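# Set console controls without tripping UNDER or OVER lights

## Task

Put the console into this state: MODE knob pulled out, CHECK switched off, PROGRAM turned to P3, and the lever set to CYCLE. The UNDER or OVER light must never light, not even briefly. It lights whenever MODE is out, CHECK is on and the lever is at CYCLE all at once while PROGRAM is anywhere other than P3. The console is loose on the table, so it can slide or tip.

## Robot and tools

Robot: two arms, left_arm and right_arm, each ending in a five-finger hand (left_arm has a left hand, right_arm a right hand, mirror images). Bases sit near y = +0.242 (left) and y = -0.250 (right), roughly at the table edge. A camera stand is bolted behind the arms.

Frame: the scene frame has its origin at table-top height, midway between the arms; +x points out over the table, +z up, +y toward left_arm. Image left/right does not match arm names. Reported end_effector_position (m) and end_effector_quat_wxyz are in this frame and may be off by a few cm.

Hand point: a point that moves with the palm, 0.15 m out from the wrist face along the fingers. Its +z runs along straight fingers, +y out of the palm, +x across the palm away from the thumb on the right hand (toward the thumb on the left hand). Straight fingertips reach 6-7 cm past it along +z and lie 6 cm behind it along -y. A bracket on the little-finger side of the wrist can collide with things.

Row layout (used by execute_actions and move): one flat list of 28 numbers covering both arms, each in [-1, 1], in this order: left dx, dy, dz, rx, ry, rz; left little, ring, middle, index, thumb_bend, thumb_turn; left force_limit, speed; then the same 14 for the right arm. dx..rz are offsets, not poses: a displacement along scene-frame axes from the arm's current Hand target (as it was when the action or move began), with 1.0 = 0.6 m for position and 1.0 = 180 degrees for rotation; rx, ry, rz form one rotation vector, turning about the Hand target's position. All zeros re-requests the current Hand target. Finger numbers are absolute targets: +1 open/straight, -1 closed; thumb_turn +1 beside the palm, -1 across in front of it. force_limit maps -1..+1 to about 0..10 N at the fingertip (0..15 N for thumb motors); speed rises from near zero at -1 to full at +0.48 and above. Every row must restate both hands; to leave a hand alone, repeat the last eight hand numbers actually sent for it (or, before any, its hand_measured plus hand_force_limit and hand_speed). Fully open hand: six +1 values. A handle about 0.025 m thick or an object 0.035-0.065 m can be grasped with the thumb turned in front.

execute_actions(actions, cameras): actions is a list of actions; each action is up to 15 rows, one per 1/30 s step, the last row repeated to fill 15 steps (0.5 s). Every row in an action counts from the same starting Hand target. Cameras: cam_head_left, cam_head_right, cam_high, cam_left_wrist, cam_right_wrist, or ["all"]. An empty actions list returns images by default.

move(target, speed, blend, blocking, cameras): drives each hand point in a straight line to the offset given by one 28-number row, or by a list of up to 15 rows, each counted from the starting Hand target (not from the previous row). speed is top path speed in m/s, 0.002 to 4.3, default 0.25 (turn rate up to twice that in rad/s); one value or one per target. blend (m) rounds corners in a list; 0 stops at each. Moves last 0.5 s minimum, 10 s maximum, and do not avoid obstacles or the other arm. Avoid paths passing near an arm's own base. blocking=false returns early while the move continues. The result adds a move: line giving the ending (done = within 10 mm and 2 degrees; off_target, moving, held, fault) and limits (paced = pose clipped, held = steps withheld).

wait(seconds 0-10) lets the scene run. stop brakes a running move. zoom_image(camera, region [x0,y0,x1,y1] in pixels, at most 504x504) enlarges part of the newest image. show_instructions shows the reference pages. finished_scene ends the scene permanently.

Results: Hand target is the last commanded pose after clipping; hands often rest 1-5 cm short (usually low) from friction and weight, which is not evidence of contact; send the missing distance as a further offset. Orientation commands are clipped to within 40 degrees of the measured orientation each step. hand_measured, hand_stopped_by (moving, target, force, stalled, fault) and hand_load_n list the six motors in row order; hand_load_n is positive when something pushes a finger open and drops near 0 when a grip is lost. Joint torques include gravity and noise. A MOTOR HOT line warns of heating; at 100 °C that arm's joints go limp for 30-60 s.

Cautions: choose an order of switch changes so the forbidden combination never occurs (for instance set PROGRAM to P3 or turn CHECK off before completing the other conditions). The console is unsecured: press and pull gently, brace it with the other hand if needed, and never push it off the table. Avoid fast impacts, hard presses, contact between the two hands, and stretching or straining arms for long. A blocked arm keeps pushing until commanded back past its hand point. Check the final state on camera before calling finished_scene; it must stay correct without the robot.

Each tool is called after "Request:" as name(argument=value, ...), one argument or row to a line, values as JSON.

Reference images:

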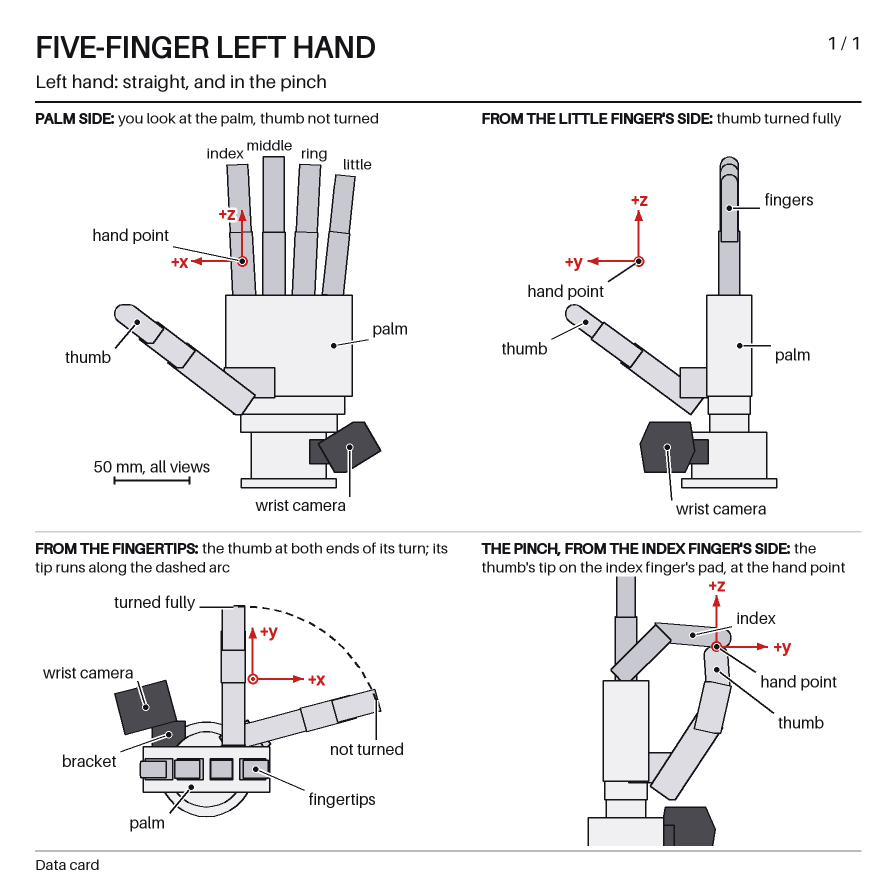

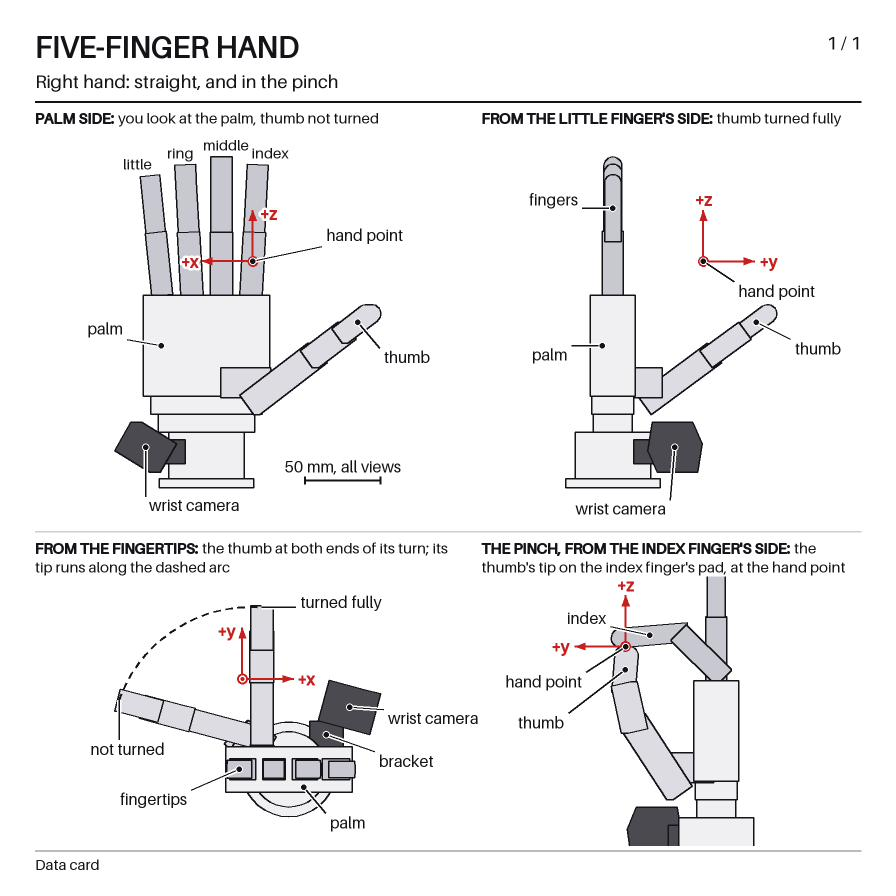

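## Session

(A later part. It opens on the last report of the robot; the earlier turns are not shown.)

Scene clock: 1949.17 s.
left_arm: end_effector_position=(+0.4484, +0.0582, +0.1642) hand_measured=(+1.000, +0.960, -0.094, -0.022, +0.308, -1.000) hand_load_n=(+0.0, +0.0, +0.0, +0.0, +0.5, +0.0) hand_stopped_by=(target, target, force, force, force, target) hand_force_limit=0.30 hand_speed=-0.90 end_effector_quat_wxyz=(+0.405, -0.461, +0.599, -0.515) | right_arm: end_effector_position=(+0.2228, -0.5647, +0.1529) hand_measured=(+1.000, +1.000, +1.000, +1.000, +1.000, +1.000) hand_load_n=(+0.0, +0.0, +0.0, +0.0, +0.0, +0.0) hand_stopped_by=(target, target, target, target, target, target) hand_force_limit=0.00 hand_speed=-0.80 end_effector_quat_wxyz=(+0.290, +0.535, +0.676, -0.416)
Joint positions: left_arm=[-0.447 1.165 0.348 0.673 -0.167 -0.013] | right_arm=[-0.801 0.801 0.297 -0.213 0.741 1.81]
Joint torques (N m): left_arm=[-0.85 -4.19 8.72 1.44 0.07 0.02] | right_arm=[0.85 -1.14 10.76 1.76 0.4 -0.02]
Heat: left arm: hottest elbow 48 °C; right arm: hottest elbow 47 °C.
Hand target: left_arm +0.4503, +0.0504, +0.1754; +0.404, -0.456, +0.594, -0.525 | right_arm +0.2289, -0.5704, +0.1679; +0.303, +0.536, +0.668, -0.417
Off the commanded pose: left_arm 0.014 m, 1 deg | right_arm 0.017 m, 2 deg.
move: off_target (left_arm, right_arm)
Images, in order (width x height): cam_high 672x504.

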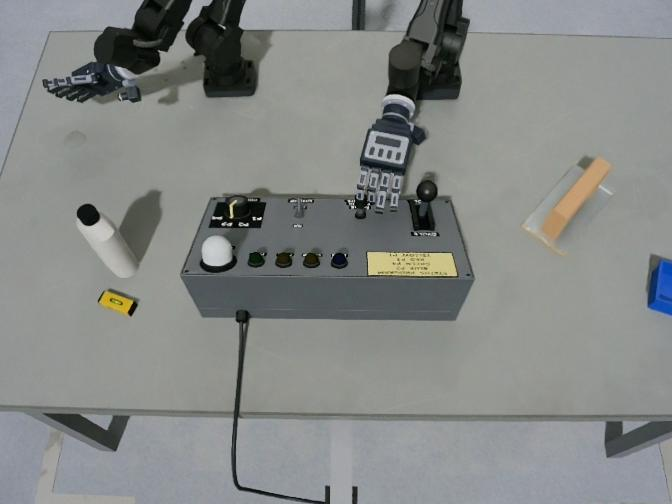

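Request:
zoom_image(
  camera="cam_high",
  region=[190, 180, 450, 290],
)

Request:
wait(
  seconds=0,
  cameras=["all"],
)

Request:
zoom_image(
  camera="cam_left_wrist",
  region=[200, 220, 380, 370],
)

Scaled by 1.938.

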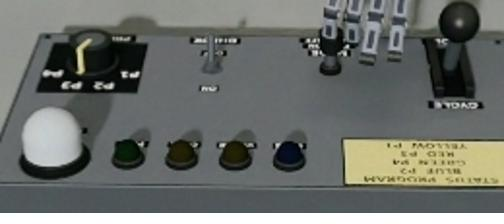

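Scene clock: 1954.23 s.
left_arm: end_effector_position=(+0.4484, +0.0582, +0.1642) hand_measured=(+1.000, +0.960, -0.094, -0.022, +0.308, -1.000) hand_load_n=(+0.0, +0.0, +0.0, +0.0, +0.0, +0.0) hand_stopped_by=(target, target, force, force, force, target) hand_force_limit=0.30 hand_speed=-0.90 end_effector_quat_wxyz=(+0.405, -0.461, +0.599, -0.515) | right_arm: end_effector_position=(+0.2228, -0.5647, +0.1529) hand_measured=(+1.000, +1.000, +1.000, +1.000, +1.000, +1.000) hand_load_n=(+0.0, +0.0, +0.0, +0.0, +0.0, +0.0) hand_stopped_by=(target, target, target, target, target, target) hand_force_limit=0.00 hand_speed=-0.80 end_effector_quat_wxyz=(+0.290, +0.535, +0.676, -0.416)
Joint positions: left_arm=[-0.447 1.165 0.348 0.673 -0.167 -0.013] | right_arm=[-0.801 0.801 0.297 -0.213 0.741 1.81]
Joint torques (N m): left_arm=[-1.03 -3.55 8.47 1.29 0.11 0.02] | right_arm=[0.73 -0.91 10.7 1.84 0.41 -0.01]
Heat: left arm: hottest elbow 48 °C; right arm: hottest elbow 47 °C.
Hand target: left_arm +0.4503, +0.0504, +0.1755; +0.404, -0.456, +0.594, -0.525 | right_arm +0.2289, -0.5704, +0.1679; +0.303, +0.536, +0.668, -0.417
Off the commanded pose: left_arm 0.014 m, 1 deg | right_arm 0.017 m, 2 deg.

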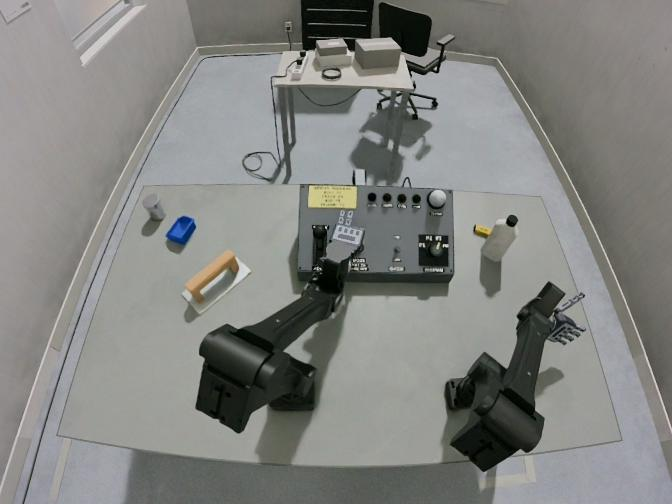

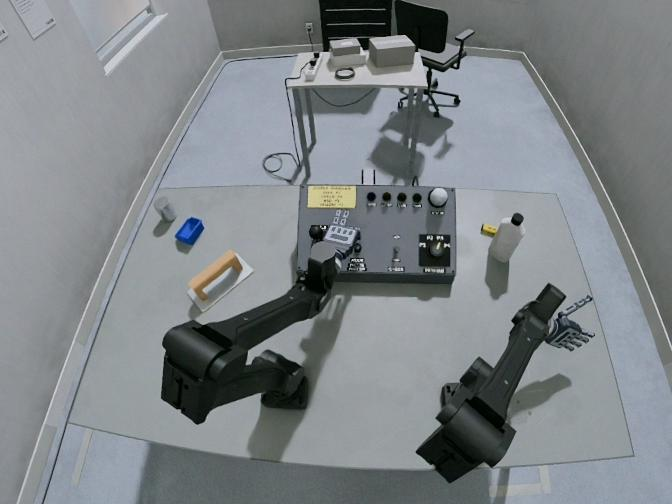

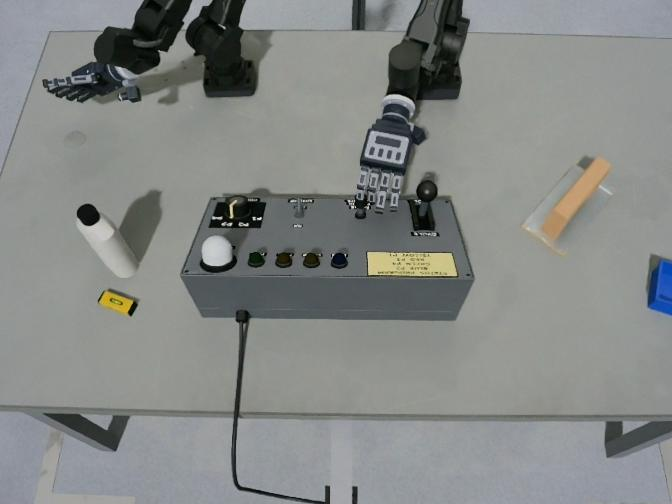

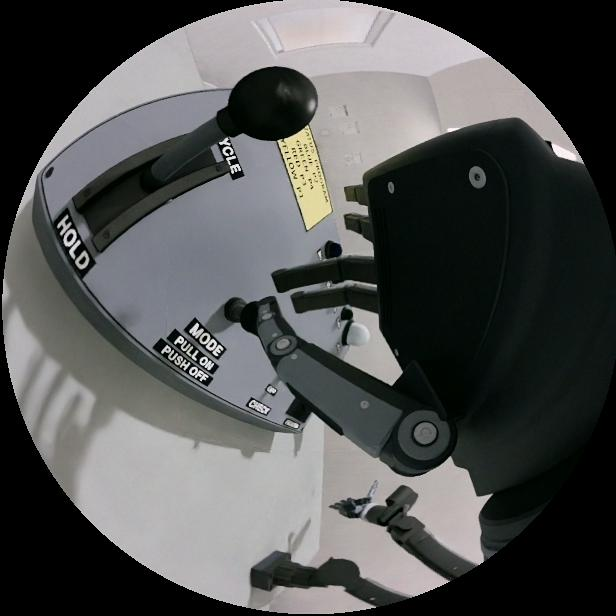

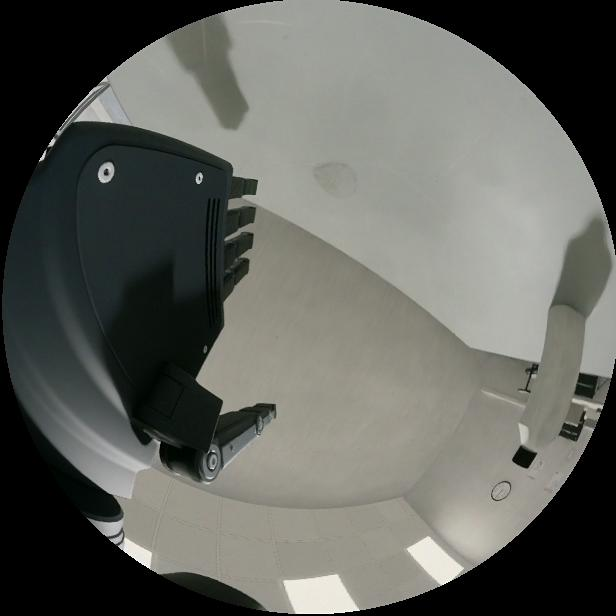

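Scaled by 2.800 from the camera's 616x616 image, which has a finer 880x880 frame.

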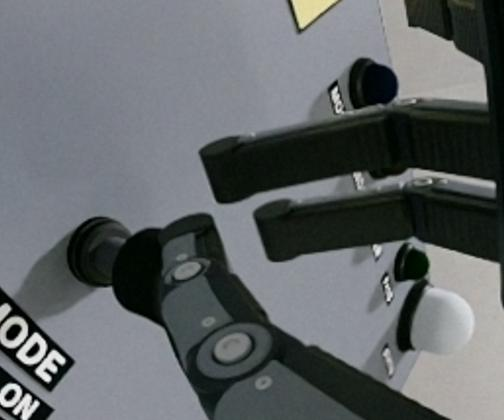

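Request:
move(
  target=[-0.0105,-0.006,0.0377,0,0,0,1,0.96,0.35,0.3,0.5,-1,0.3,-0.6,0,0,0,0,0,0,1,1,1,1,1,1,0,-0.8],
  speed=0.06,
  cameras=["cam_high","cam_left_wrist"],
)

Request:
zoom_image(
  camera="cam_left_wrist",
  region=[200, 220, 380, 370],
)

Scene clock: 2026.97 s.
left_arm: end_effector_position=(+0.4358, +0.0597, +0.1737) hand_measured=(+1.000, +0.960, +0.350, +0.300, +0.500, -1.000) hand_load_n=(+0.0, +0.0, -0.5, +0.0, +0.0, +0.0) hand_stopped_by=(target, target, target, target, target, target) hand_force_limit=0.30 hand_speed=-0.60 end_effector_quat_wxyz=(+0.403, -0.464, +0.606, -0.506) | right_arm: end_effector_position=(+0.2228, -0.5647, +0.1529) hand_measured=(+1.000, +1.000, +1.000, +1.000, +1.000, +1.000) hand_load_n=(-0.5, +0.0, +0.0, +0.0, +0.0, +0.0) hand_stopped_by=(target, target, target, target, target, target) hand_force_limit=0.00 hand_speed=-0.80 end_effector_quat_wxyz=(+0.290, +0.535, +0.676, -0.416)
Joint positions: left_arm=[-0.464 1.073 0.348 0.557 -0.186 -0.013] | right_arm=[-0.801 0.801 0.297 -0.213 0.741 1.81]
Joint torques (N m): left_arm=[-1.08 -3.84 11.19 1.36 0.02 0.01] | right_arm=[0.62 -1.08 10.74 1.88 0.4 0.01]
Heat: left arm: hottest elbow 46 °C; right arm: hottest elbow 48 °C.
Hand target: left_arm +0.4441, +0.0469, +0.1981; +0.404, -0.456, +0.594, -0.525 | right_arm +0.2289, -0.5704, +0.1679; +0.303, +0.536, +0.668, -0.417
Off the commanded pose: left_arm 0.029 m, 3 deg | right_arm 0.017 m, 2 deg.
move: off_target (left_arm, right_arm)
Images, in order (width x height): cam_high 672x504, cam_left_wrist 616x616.

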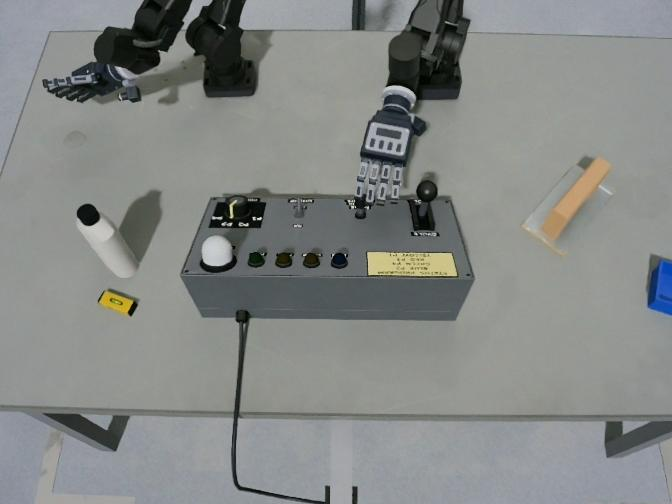

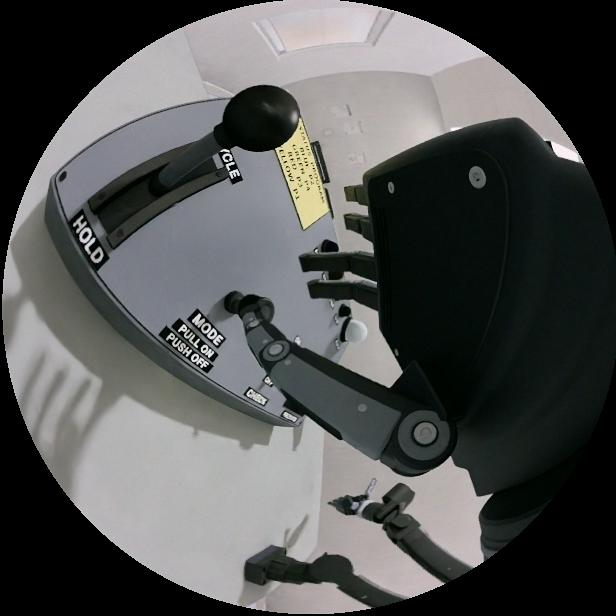

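Scaled by 2.800 from the camera's 616x616 image, which has a finer 880x880 frame.

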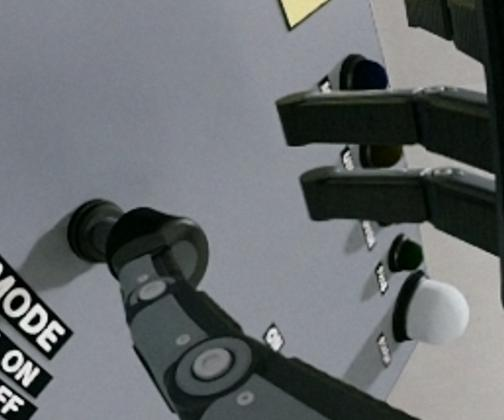

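Request:
move(
  target=[0.0048,-0.0148,-0.0768,0,0,0,1,0.96,0.35,0.3,0.5,-1,0.3,-0.6,0,0,0,0,0,0,1,1,1,1,1,1,0,-0.8],
  speed=0.06,
  cameras=["cam_high","cam_left_wrist"],
)

Request:
zoom_image(
  camera="cam_left_wrist",
  region=[200, 220, 380, 370],
)

Request:
zoom_image(
  camera="cam_high",
  region=[330, 170, 400, 230],
)

Scene clock: 2034.80 s.
left_arm: end_effector_position=(+0.4484, +0.0465, +0.1499) hand_measured=(+1.000, +0.960, +0.350, +0.300, +0.500, -1.000) hand_load_n=(+0.0, +0.0, +0.0, +0.0, +0.0, +0.0) hand_stopped_by=(target, target, target, target, target, target) hand_force_limit=0.30 hand_speed=-0.60 end_effector_quat_wxyz=(+0.409, -0.459, +0.597, -0.516) | right_arm: end_effector_position=(+0.2228, -0.5647, +0.1529) hand_measured=(+1.000, +1.000, +1.000, +1.000, +1.000, +1.000) hand_load_n=(+0.0, +0.0, +0.0, +0.0, +0.0, +0.0) hand_stopped_by=(target, target, target, target, target, target) hand_force_limit=0.00 hand_speed=-0.80 end_effector_quat_wxyz=(+0.290, +0.535, +0.676, -0.416)
Joint positions: left_arm=[-0.489 1.244 0.339 0.767 -0.21 -0.015] | right_arm=[-0.801 0.801 0.297 -0.213 0.741 1.81]
Joint torques (N m): left_arm=[-0.85 -2.9 6.91 2.33 -0.02 0.01] | right_arm=[0.44 -0.79 10.71 1.78 0.38 -0.02]
Heat: left arm: hottest elbow 47 °C; right arm: hottest elbow 48 °C.
Hand target: left_arm +0.4469, +0.0380, +0.1518; +0.404, -0.456, +0.594, -0.525 | right_arm +0.2289, -0.5704, +0.1679; +0.303, +0.536, +0.668, -0.417
Off the commanded pose: left_arm 0.009 m, 1 deg | right_arm 0.017 m, 2 deg.
move: off_target (right_arm)
Images, in order (width x height): cam_high 672x504, cam_left_wrist 616x616.

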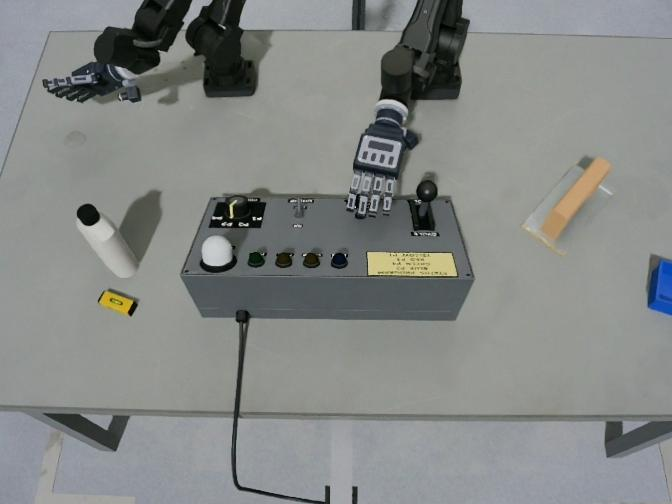

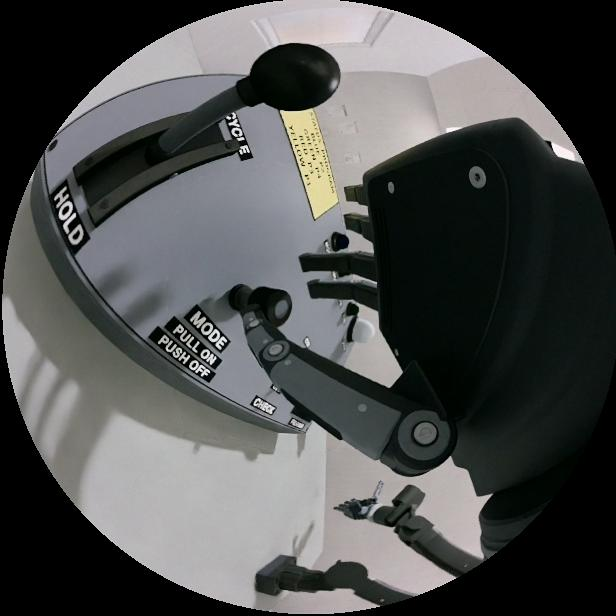

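Scaled by 2.800 from the camera's 616x616 image, which has a finer 880x880 frame.

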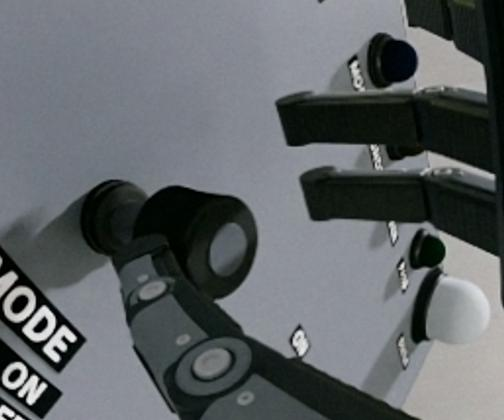

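Scaled by 7.200.

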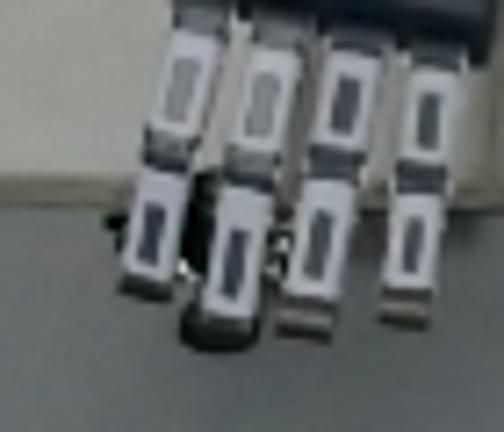

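Request:
move(
  target=[0.0155,0.0005,-0.0305,0,0,0,1,0.96,0.35,0.3,0.5,-1,0.3,-0.6,0,0,0,0,0,0,1,1,1,1,1,1,0,-0.8],
  speed=0.04,
  cameras=["cam_left_wrist"],
)

Request:
zoom_image(
  camera="cam_left_wrist",
  region=[200, 220, 380, 370],
)

Scene clock: 2046.60 s.
left_arm: end_effector_position=(+0.4539, +0.0413, +0.1306) hand_measured=(+1.000, +0.960, +0.350, +0.300, +0.500, -1.000) hand_load_n=(+0.0, +0.0, +0.0, +0.0, +0.0, +0.0) hand_stopped_by=(target, target, target, target, target, target) hand_force_limit=0.30 hand_speed=-0.60 end_effector_quat_wxyz=(+0.405, -0.457, +0.600, -0.518) | right_arm: end_effector_position=(+0.2228, -0.5647, +0.1529) hand_measured=(+1.000, +1.000, +1.000, +1.000, +1.000, +1.000) hand_load_n=(+0.0, +0.0, +0.0, +0.0, +0.0, +0.0) hand_stopped_by=(target, target, target, target, target, target) hand_force_limit=0.00 hand_speed=-0.80 end_effector_quat_wxyz=(+0.290, +0.535, +0.676, -0.416)
Joint positions: left_arm=[-0.489 1.347 0.339 0.868 -0.199 -0.015] | right_arm=[-0.801 0.801 0.297 -0.213 0.741 1.81]
Joint torques (N m): left_arm=[-0.44 -3.49 6.39 2.35 0.15 0] | right_arm=[0.44 -0.62 10.77 1.8 0.4 -0.01]
Heat: left arm: hottest elbow 46 °C; right arm: hottest elbow 48 °C.
Hand target: left_arm +0.4562, +0.0383, +0.1337; +0.404, -0.456, +0.594, -0.525 | right_arm +0.2289, -0.5704, +0.1679; +0.303, +0.536, +0.668, -0.417
Off the commanded pose: left_arm 0.005 m, 1 deg | right_arm 0.017 m, 2 deg.
move: off_target (right_arm)
Images, in order (width x height): cam_left_wrist 616x616.

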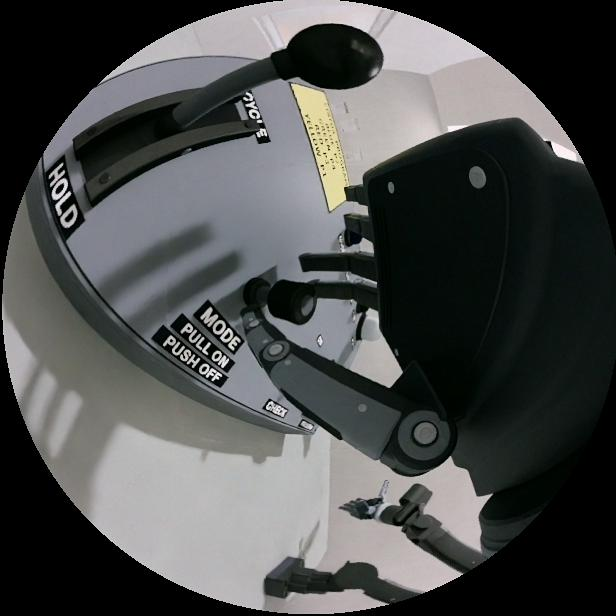

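Scaled by 2.800 from the camera's 616x616 image, which has a finer 880x880 frame.

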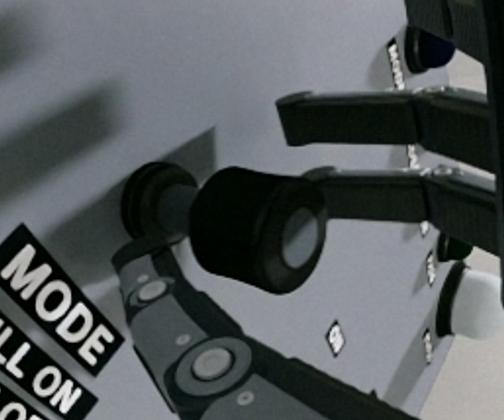

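Request:
move(
  target=[0.002,0.022,0.0,0,0,0,1,0.96,0.35,0.3,0.42,-1,0.3,-0.6,0,0,0,0,0,0,1,1,1,1,1,1,0,-0.8],
  speed=0.04,
  cameras=["cam_left_wrist"],
)

Request:
zoom_image(
  camera="cam_left_wrist",
  region=[200, 220, 380, 370],
)

Scene clock: 2054.90 s.
left_arm: end_effector_position=(+0.4532, +0.0452, +0.1279) hand_measured=(+1.000, +0.960, +0.350, +0.300, +0.420, -1.000) hand_load_n=(+0.0, +0.0, +0.0, +0.0, +0.0, +0.0) hand_stopped_by=(target, target, target, target, target, target) hand_force_limit=0.30 hand_speed=-0.60 end_effector_quat_wxyz=(+0.397, -0.454, +0.605, -0.521) | right_arm: end_effector_position=(+0.2228, -0.5647, +0.1529) hand_measured=(+1.000, +1.000, +1.000, +1.000, +1.000, +1.000) hand_load_n=(+0.0, +0.0, +0.0, +0.0, +0.0, +0.0) hand_stopped_by=(target, target, target, target, target, target) hand_force_limit=0.00 hand_speed=-0.80 end_effector_quat_wxyz=(+0.290, +0.535, +0.676, -0.416)
Joint positions: left_arm=[-0.464 1.347 0.334 0.868 -0.155 -0.015] | right_arm=[-0.801 0.801 0.297 -0.213 0.741 1.81]
Joint torques (N m): left_arm=[0.67 -3.84 5.81 2.61 0.15 0.02] | right_arm=[0.62 -0.85 10.71 1.78 0.38 -0.01]
Heat: left arm: hottest elbow 45 °C; right arm: hottest elbow 48 °C.
Hand target: left_arm +0.4575, +0.0514, +0.1338; +0.404, -0.456, +0.594, -0.525 | right_arm +0.2289, -0.5704, +0.1679; +0.303, +0.536, +0.668, -0.417
Off the commanded pose: left_arm 0.010 m, 2 deg | right_arm 0.017 m, 2 deg.
move: off_target (right_arm)
Images, in order (width x height): cam_left_wrist 616x616.

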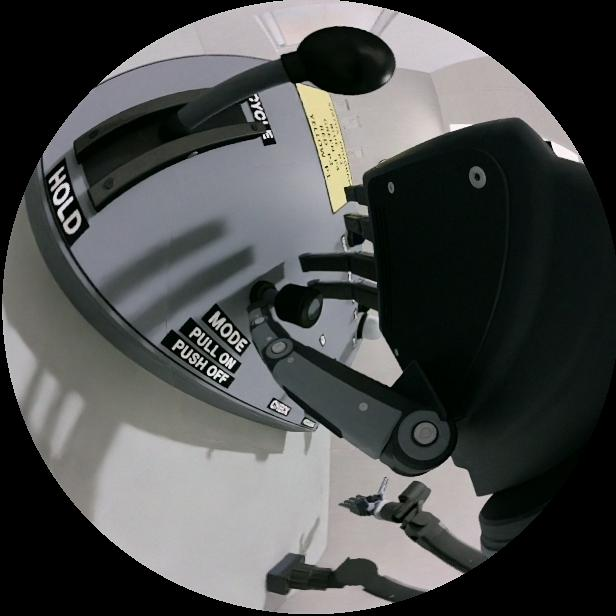

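Scaled by 2.800 from the camera's 616x616 image, which has a finer 880x880 frame.

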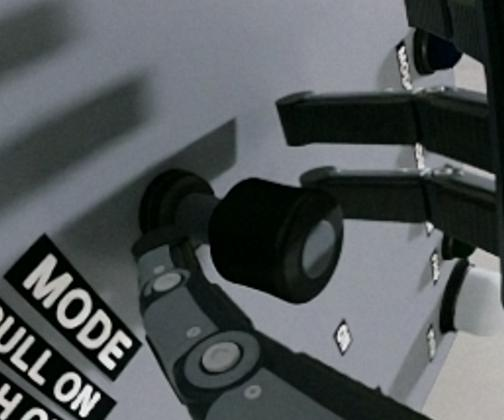

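Request:
move(
  target=[0.0135,0.0085,-0.0058,0,0,0,1,0.96,0.35,0.3,0.42,-1,0.3,-0.6,0,0,0,0,0,0,1,1,1,1,1,1,0,-0.8],
  speed=0.04,
  cameras=["cam_left_wrist"],
)

Request:
zoom_image(
  camera="cam_left_wrist",
  region=[200, 220, 380, 370],
)

Scene clock: 2066.87 s.
left_arm: end_effector_position=(+0.4574, +0.0515, +0.1252) hand_measured=(+1.000, +0.960, +0.350, +0.300, +0.420, -1.000) hand_load_n=(+0.0, +0.0, +0.0, +0.0, +0.0, +0.0) hand_stopped_by=(target, target, target, target, target, target) hand_force_limit=0.30 hand_speed=-0.60 end_effector_quat_wxyz=(+0.396, -0.455, +0.603, -0.522) | right_arm: end_effector_position=(+0.2228, -0.5647, +0.1529) hand_measured=(+1.000, +1.000, +1.000, +1.000, +1.000, +1.000) hand_load_n=(+0.0, +0.0, +0.0, -0.5, +0.0, +0.0) hand_stopped_by=(target, target, target, target, target, target) hand_force_limit=0.00 hand_speed=-0.80 end_effector_quat_wxyz=(+0.290, +0.535, +0.676, -0.416)
Joint positions: left_arm=[-0.436 1.365 0.334 0.888 -0.128 -0.015] | right_arm=[-0.801 0.801 0.297 -0.213 0.741 1.81]
Joint torques (N m): left_arm=[1.55 -3.49 6.76 2.28 0.15 0.06] | right_arm=[0.73 -1.08 10.78 1.84 0.4 -0.02]
Heat: left arm: hottest elbow 44 °C; right arm: hottest elbow 48 °C.
Hand target: left_arm +0.4656, +0.0565, +0.1303; +0.404, -0.456, +0.594, -0.525 | right_arm +0.2289, -0.5704, +0.1679; +0.303, +0.536, +0.668, -0.417
Off the commanded pose: left_arm 0.011 m, 1 deg | right_arm 0.017 m, 2 deg.
move: off_target (left_arm, right_arm)
Images, in order (width x height): cam_left_wrist 616x616.

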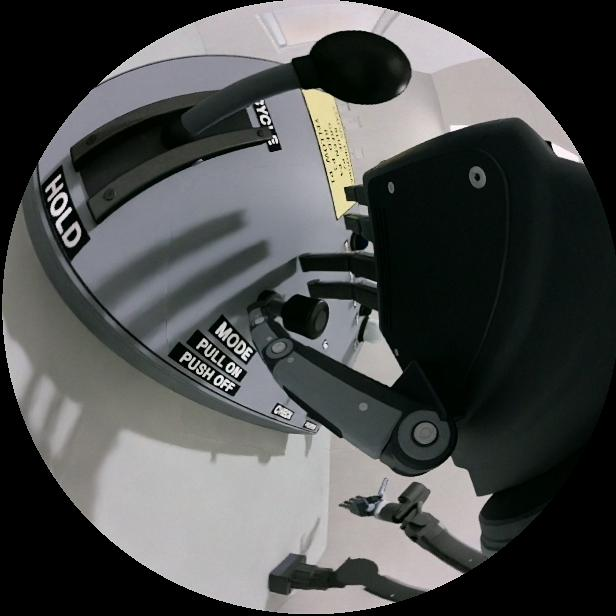

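Scaled by 2.800 from the camera's 616x616 image, which has a finer 880x880 frame.

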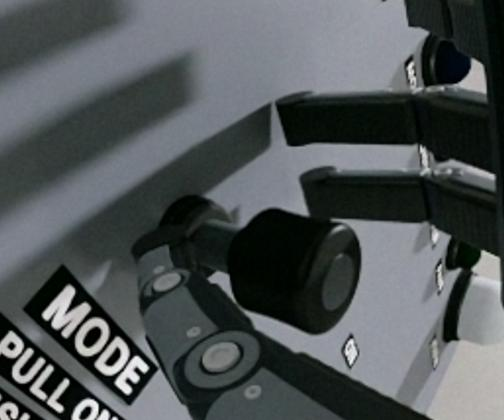

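Request:
move(
  target=[0.002,-0.0215,0.0,0,0,0,1,0.96,0.35,0.3,0.42,-1,0.3,-0.6,0,0,0,0,0,0,1,1,1,1,1,1,0,-0.8],
  speed=0.04,
  cameras=[],
)

Scene clock: 2074.70 s.
left_arm: end_effector_position=(+0.4594, +0.0548, +0.1236) hand_measured=(+1.000, +0.960, +0.350, +0.300, +0.420, -1.000) hand_load_n=(+0.0, +0.0, +0.0, +0.0, +0.0, +0.0) hand_stopped_by=(target, target, target, target, target, target) hand_force_limit=0.30 hand_speed=-0.60 end_effector_quat_wxyz=(+0.405, -0.461, +0.598, -0.516) | right_arm: end_effector_position=(+0.2228, -0.5647, +0.1529) hand_measured=(+1.000, +1.000, +1.000, +1.000, +1.000, +1.000) hand_load_n=(+0.0, +0.0, +0.0, +0.0, +0.0, +0.0) hand_stopped_by=(target, target, target, target, target, target) hand_force_limit=0.00 hand_speed=-0.80 end_effector_quat_wxyz=(+0.290, +0.535, +0.676, -0.416)
Joint positions: left_arm=[-0.442 1.373 0.334 0.896 -0.161 -0.015] | right_arm=[-0.801 0.801 0.297 -0.213 0.741 1.81]
Joint torques (N m): left_arm=[-0.85 -3.37 7.91 2.19 -0.02 0.04] | right_arm=[0.79 -0.85 10.77 1.84 0.41 -0.01]
Heat: left arm: hottest elbow 43 °C; right arm: hottest elbow 48 °C.
Hand target: left_arm +0.4668, +0.0436, +0.1303; +0.404, -0.456, +0.594, -0.525 | right_arm +0.2289, -0.5704, +0.1679; +0.303, +0.536, +0.668, -0.417
Off the commanded pose: left_arm 0.015 m, 1 deg | right_arm 0.017 m, 2 deg.
move: off_target (left_arm, right_arm)
No camera images: "cameras" was empty.

Request:
move(
  target=[-0.003,-0.011,0.0,0,0,0,1,0.96,0.35,0.3,0.42,-1,0.3,-0.6,0,0,0,0,0,0,1,1,1,1,1,1,0,-0.8],
  speed=0.04,
  cameras=[],
)

Scene clock: 2080.27 s.
left_arm: end_effector_position=(+0.4579, +0.0519, +0.1227) hand_measured=(+1.000, +0.960, +0.350, +0.300, +0.420, -1.000) hand_load_n=(+0.0, +0.0, +1.0, +0.0, +0.0, +0.0) hand_stopped_by=(target, target, target, target, target, target) hand_force_limit=0.30 hand_speed=-0.60 end_effector_quat_wxyz=(+0.408, -0.463, +0.597, -0.512) | right_arm: end_effector_position=(+0.2228, -0.5647, +0.1529) hand_measured=(+1.000, +1.000, +1.000, +1.000, +1.000, +1.000) hand_load_n=(+0.0, +0.0, +0.0, +0.0, +0.0, +0.0) hand_stopped_by=(target, target, target, target, target, target) hand_force_limit=0.00 hand_speed=-0.80 end_effector_quat_wxyz=(+0.290, +0.535, +0.676, -0.416)
Joint positions: left_arm=[-0.46 1.375 0.334 0.896 -0.188 -0.015] | right_arm=[-0.801 0.801 0.297 -0.213 0.741 1.81]
Joint torques (N m): left_arm=[-2.02 -2.96 8.2 2.13 0.11 -0.04] | right_arm=[0.56 -0.79 10.77 1.81 0.41 -0.01]
Heat: left arm: hottest elbow 43 °C; right arm: hottest elbow 48 °C.
Hand target: left_arm +0.4650, +0.0370, +0.1302; +0.404, -0.456, +0.594, -0.525 | right_arm +0.2289, -0.5704, +0.1679; +0.303, +0.536, +0.668, -0.417
Off the commanded pose: left_arm 0.018 m, 2 deg | right_arm 0.017 m, 2 deg.
move: off_target (left_arm, right_arm)
No camera images: "cameras" was empty.

Request:
wait(
  seconds=0,
  cameras=["cam_left_wrist","cam_high"],
)

Request:
zoom_image(
  camera="cam_left_wrist",
  region=[200, 220, 380, 370],
)

Request:
zoom_image(
  camera="cam_high",
  region=[330, 170, 400, 230],
)

Scene clock: 2086.13 s.
left_arm: end_effector_position=(+0.4579, +0.0519, +0.1227) hand_measured=(+1.000, +0.960, +0.350, +0.300, +0.420, -1.000) hand_load_n=(+0.0, +0.0, +1.0, +0.0, +0.0, +0.0) hand_stopped_by=(target, target, target, target, target, target) hand_force_limit=0.30 hand_speed=-0.60 end_effector_quat_wxyz=(+0.408, -0.463, +0.597, -0.512) | right_arm: end_effector_position=(+0.2228, -0.5647, +0.1529) hand_measured=(+1.000, +1.000, +1.000, +1.000, +1.000, +1.000) hand_load_n=(+0.0, +0.0, +0.0, +0.0, +0.0, +0.0) hand_stopped_by=(target, target, target, target, target, target) hand_force_limit=0.00 hand_speed=-0.80 end_effector_quat_wxyz=(+0.290, +0.535, +0.676, -0.416)
Joint positions: left_arm=[-0.46 1.375 0.334 0.896 -0.188 -0.015] | right_arm=[-0.801 0.801 0.297 -0.213 0.741 1.81]
Joint torques (N m): left_arm=[-0.62 -3.49 8.05 2.21 0.1 0] | right_arm=[0.85 -1.14 10.74 1.83 0.39 -0.02]
Heat: left arm: hottest elbow 43 °C; right arm: hottest elbow 48 °C.
Hand target: left_arm +0.4650, +0.0370, +0.1302; +0.404, -0.456, +0.594, -0.525 | right_arm +0.2289, -0.5704, +0.1679; +0.303, +0.536, +0.668, -0.417
Off the commanded pose: left_arm 0.018 m, 2 deg | right_arm 0.017 m, 2 deg.
Images, in order (width x height): cam_high 672x504, cam_left_wrist 616x616.

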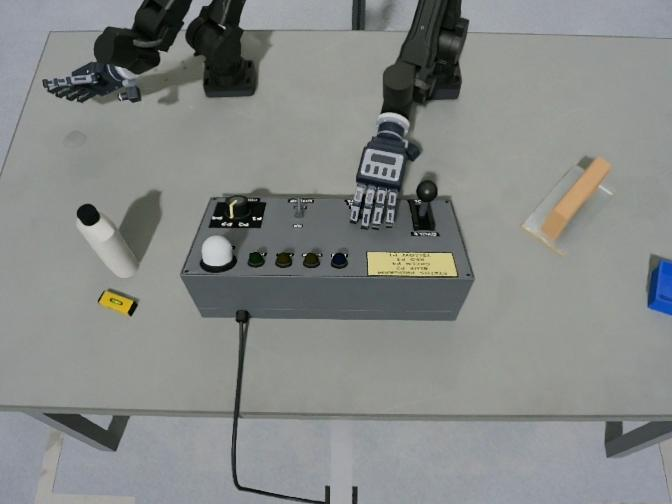

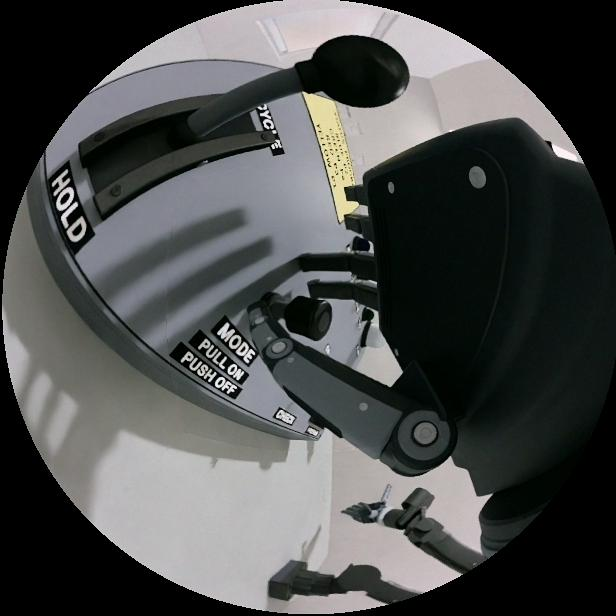

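Scaled by 2.800 from the camera's 616x616 image, which has a finer 880x880 frame.

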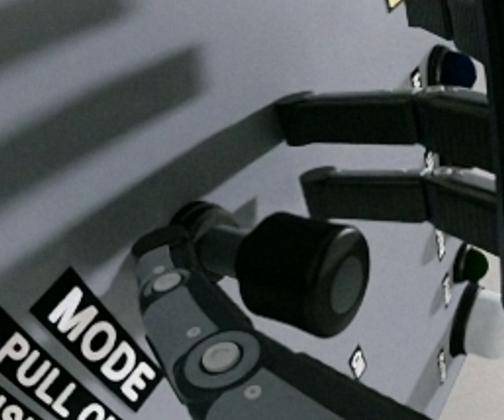

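Scaled by 7.200.

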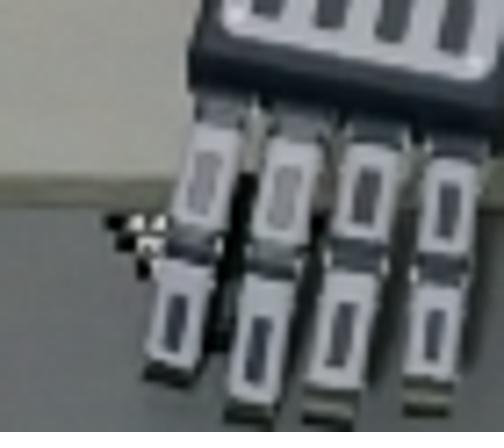

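Request:
move(
  target=[0,0,0,0,0,0,1,0.96,-0.5,-0.5,0.0,-1,-0.3,-0.85,0,0,0,0,0,0,1,1,1,1,1,1,0,-0.8],
  speed=0.05,
  cameras=["cam_left_wrist"],
)

Request:
zoom_image(
  camera="cam_left_wrist",
  region=[200, 220, 380, 370],
)

Scene clock: 2099.20 s.
left_arm: end_effector_position=(+0.4583, +0.0514, +0.1209) hand_measured=(+1.000, +0.960, -0.274, -0.102, +0.266, -1.000) hand_load_n=(+0.0, +0.0, +4.5, +0.5, +2.0, -0.5) hand_stopped_by=(target, target, force, force, force, target) hand_force_limit=-0.30 hand_speed=-0.85 end_effector_quat_wxyz=(+0.409, -0.465, +0.597, -0.510) | right_arm: end_effector_position=(+0.2228, -0.5647, +0.1529) hand_measured=(+1.000, +1.000, +1.000, +1.000, +1.000, +1.000) hand_load_n=(+0.0, +0.0, +0.0, +0.0, +0.0, -0.5) hand_stopped_by=(target, target, target, target, target, target) hand_force_limit=0.00 hand_speed=-0.80 end_effector_quat_wxyz=(+0.290, +0.535, +0.676, -0.416)
Joint positions: left_arm=[-0.464 1.382 0.335 0.899 -0.197 -0.015] | right_arm=[-0.801 0.801 0.297 -0.213 0.741 1.81]
Joint torques (N m): left_arm=[-0.67 -3.72 8.08 1.76 0.38 0.03] | right_arm=[0.5 -1.44 10.8 1.81 0.39 0]
Heat: left arm: hottest elbow 43 °C; right arm: hottest elbow 48 °C.
Hand target: left_arm +0.4649, +0.0371, +0.1301; +0.404, -0.456, +0.594, -0.525 | right_arm +0.2289, -0.5704, +0.1679; +0.303, +0.536, +0.668, -0.417
Off the commanded pose: left_arm 0.018 m, 2 deg | right_arm 0.017 m, 2 deg.
move: off_target (left_arm, right_arm)
Images, in order (width x height): cam_left_wrist 616x616.

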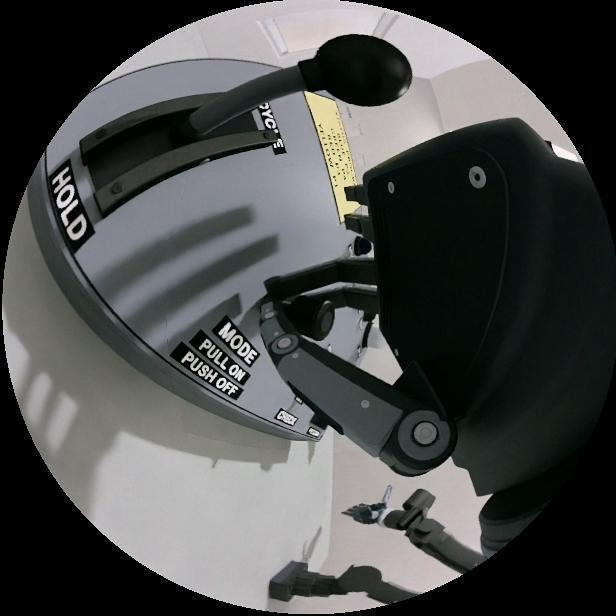

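Scaled by 2.800 from the camera's 616x616 image, which has a finer 880x880 frame.

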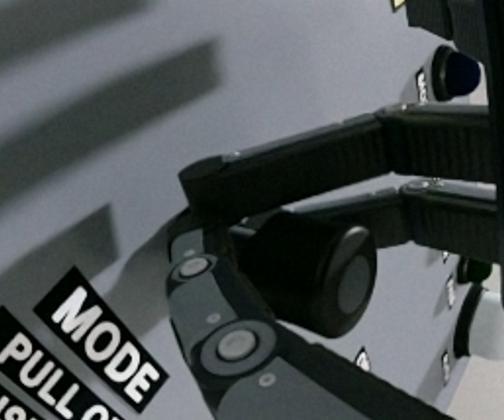

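Request:
move(
  target=[0,0,0,0,0,0,1,0.96,-0.6,-0.65,-0.1,-1,0.5,-0.88,0,0,0,0,0,0,1,1,1,1,1,1,0,-0.8],
  speed=0.05,
  cameras=["cam_left_wrist"],
)

Request:
zoom_image(
  camera="cam_left_wrist",
  region=[200, 220, 380, 370],
)

Scene clock: 2105.50 s.
left_arm: end_effector_position=(+0.4596, +0.0509, +0.1211) hand_measured=(+1.000, +0.960, -0.282, -0.132, +0.246, -1.000) hand_load_n=(+0.0, -0.5, +9.0, +5.5, +11.5, -0.5) hand_stopped_by=(target, target, force, force, force, target) hand_force_limit=0.50 hand_speed=-0.88 end_effector_quat_wxyz=(+0.409, -0.465, +0.597, -0.510) | right_arm: end_effector_position=(+0.2228, -0.5647, +0.1529) hand_measured=(+1.000, +1.000, +1.000, +1.000, +1.000, +1.000) hand_load_n=(+0.0, +0.0, +0.0, +0.0, +0.0, +0.0) hand_stopped_by=(target, target, target, target, target, target) hand_force_limit=0.00 hand_speed=-0.80 end_effector_quat_wxyz=(+0.290, +0.535, +0.676, -0.416)
Joint positions: left_arm=[-0.464 1.385 0.339 0.899 -0.197 -0.015] | right_arm=[-0.801 0.801 0.297 -0.213 0.741 1.81]
Joint torques (N m): left_arm=[-1.73 -4.19 7.64 2.15 0.43 0.04] | right_arm=[0.67 -1.32 10.77 1.81 0.4 -0.02]
Heat: left arm: hottest elbow 43 °C; right arm: hottest elbow 48 °C.
Hand target: left_arm +0.4650, +0.0371, +0.1302; +0.404, -0.456, +0.594, -0.525 | right_arm +0.2289, -0.5704, +0.1679; +0.303, +0.536, +0.668, -0.417
Off the commanded pose: left_arm 0.017 m, 2 deg | right_arm 0.017 m, 2 deg.
move: off_target (left_arm, right_arm)
Images, in order (width x height): cam_left_wrist 616x616.

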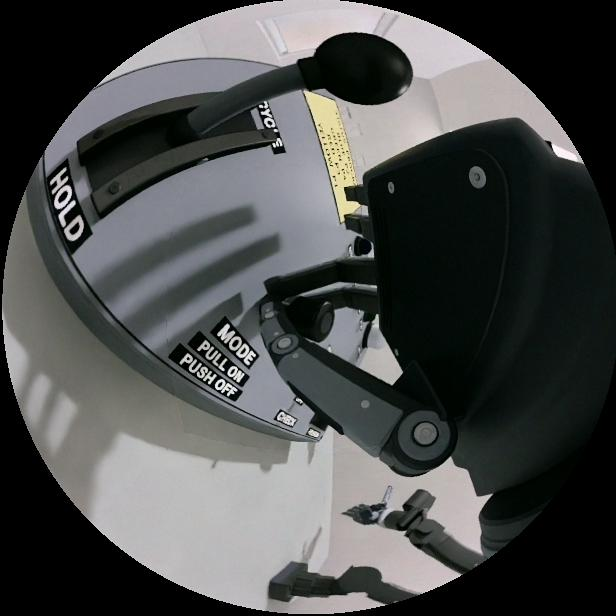

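Scaled by 2.800 from the camera's 616x616 image, which has a finer 880x880 frame.

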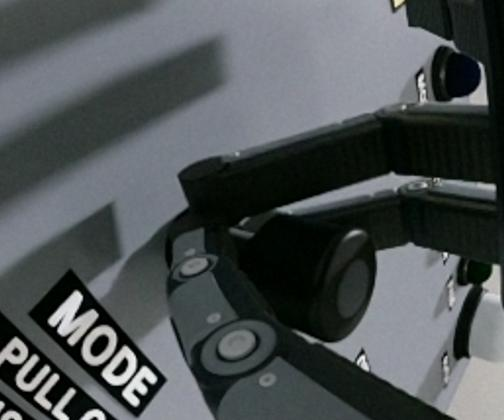

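Request:
move(
  target=[-0.025,0.018,0.042,0,0,0,1,0.96,-0.6,-0.65,-0.1,-1,0.5,-0.88,0,0,0,0,0,0,1,1,1,1,1,1,0,-0.8],
  speed=0.04,
  cameras=["cam_left_wrist"],
)

Request:
zoom_image(
  camera="cam_left_wrist",
  region=[200, 220, 380, 370],
)

Scene clock: 2114.90 s.
left_arm: end_effector_position=(+0.4507, +0.0524, +0.1358) hand_measured=(+1.000, +0.960, -0.282, -0.130, +0.246, -1.000) hand_load_n=(+0.0, +0.0, +9.0, +15.5, +12.0, -1.0) hand_stopped_by=(target, target, force, force, force, target) hand_force_limit=0.50 hand_speed=-0.88 end_effector_quat_wxyz=(+0.402, -0.464, +0.605, -0.507) | right_arm: end_effector_position=(+0.2228, -0.5647, +0.1529) hand_measured=(+1.000, +1.000, +1.000, +1.000, +1.000, +1.000) hand_load_n=(+0.0, +0.0, +0.0, +0.0, +0.0, -0.5) hand_stopped_by=(target, target, target, target, target, target) hand_force_limit=0.00 hand_speed=-0.80 end_effector_quat_wxyz=(+0.290, +0.535, +0.676, -0.416)
Joint positions: left_arm=[-0.464 1.28 0.338 0.777 -0.185 -0.015] | right_arm=[-0.801 0.801 0.297 -0.213 0.741 1.81]
Joint torques (N m): left_arm=[0.15 -7.36 6.52 1.31 0.42 0] | right_arm=[0.44 -1.14 10.74 1.87 0.38 -0.02]
Heat: left arm: hottest elbow 43 °C; right arm: hottest elbow 48 °C.
Hand target: left_arm +0.4500, +0.0479, +0.1554; +0.404, -0.456, +0.594, -0.525 | right_arm +0.2289, -0.5704, +0.1679; +0.303, +0.536, +0.668, -0.417
Off the commanded pose: left_arm 0.020 m, 3 deg | right_arm 0.017 m, 2 deg.
move: off_target (left_arm, right_arm)
Images, in order (width x height): cam_left_wrist 616x616.

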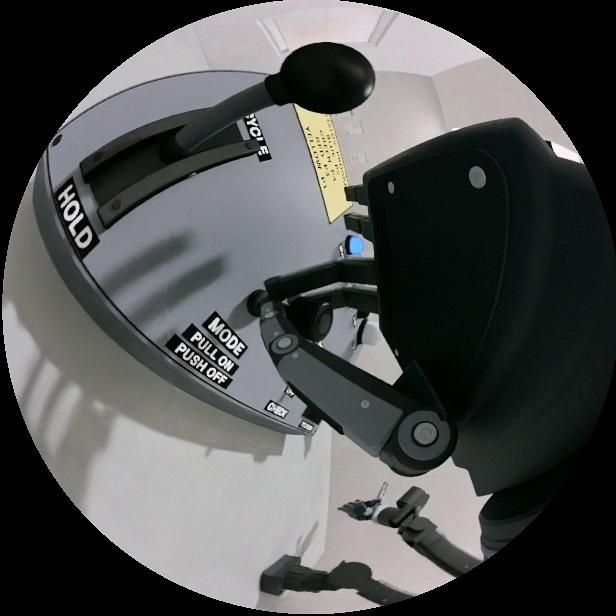

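Scaled by 2.800 from the camera's 616x616 image, which has a finer 880x880 frame.

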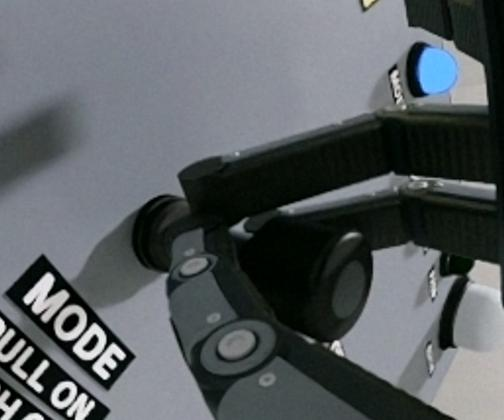

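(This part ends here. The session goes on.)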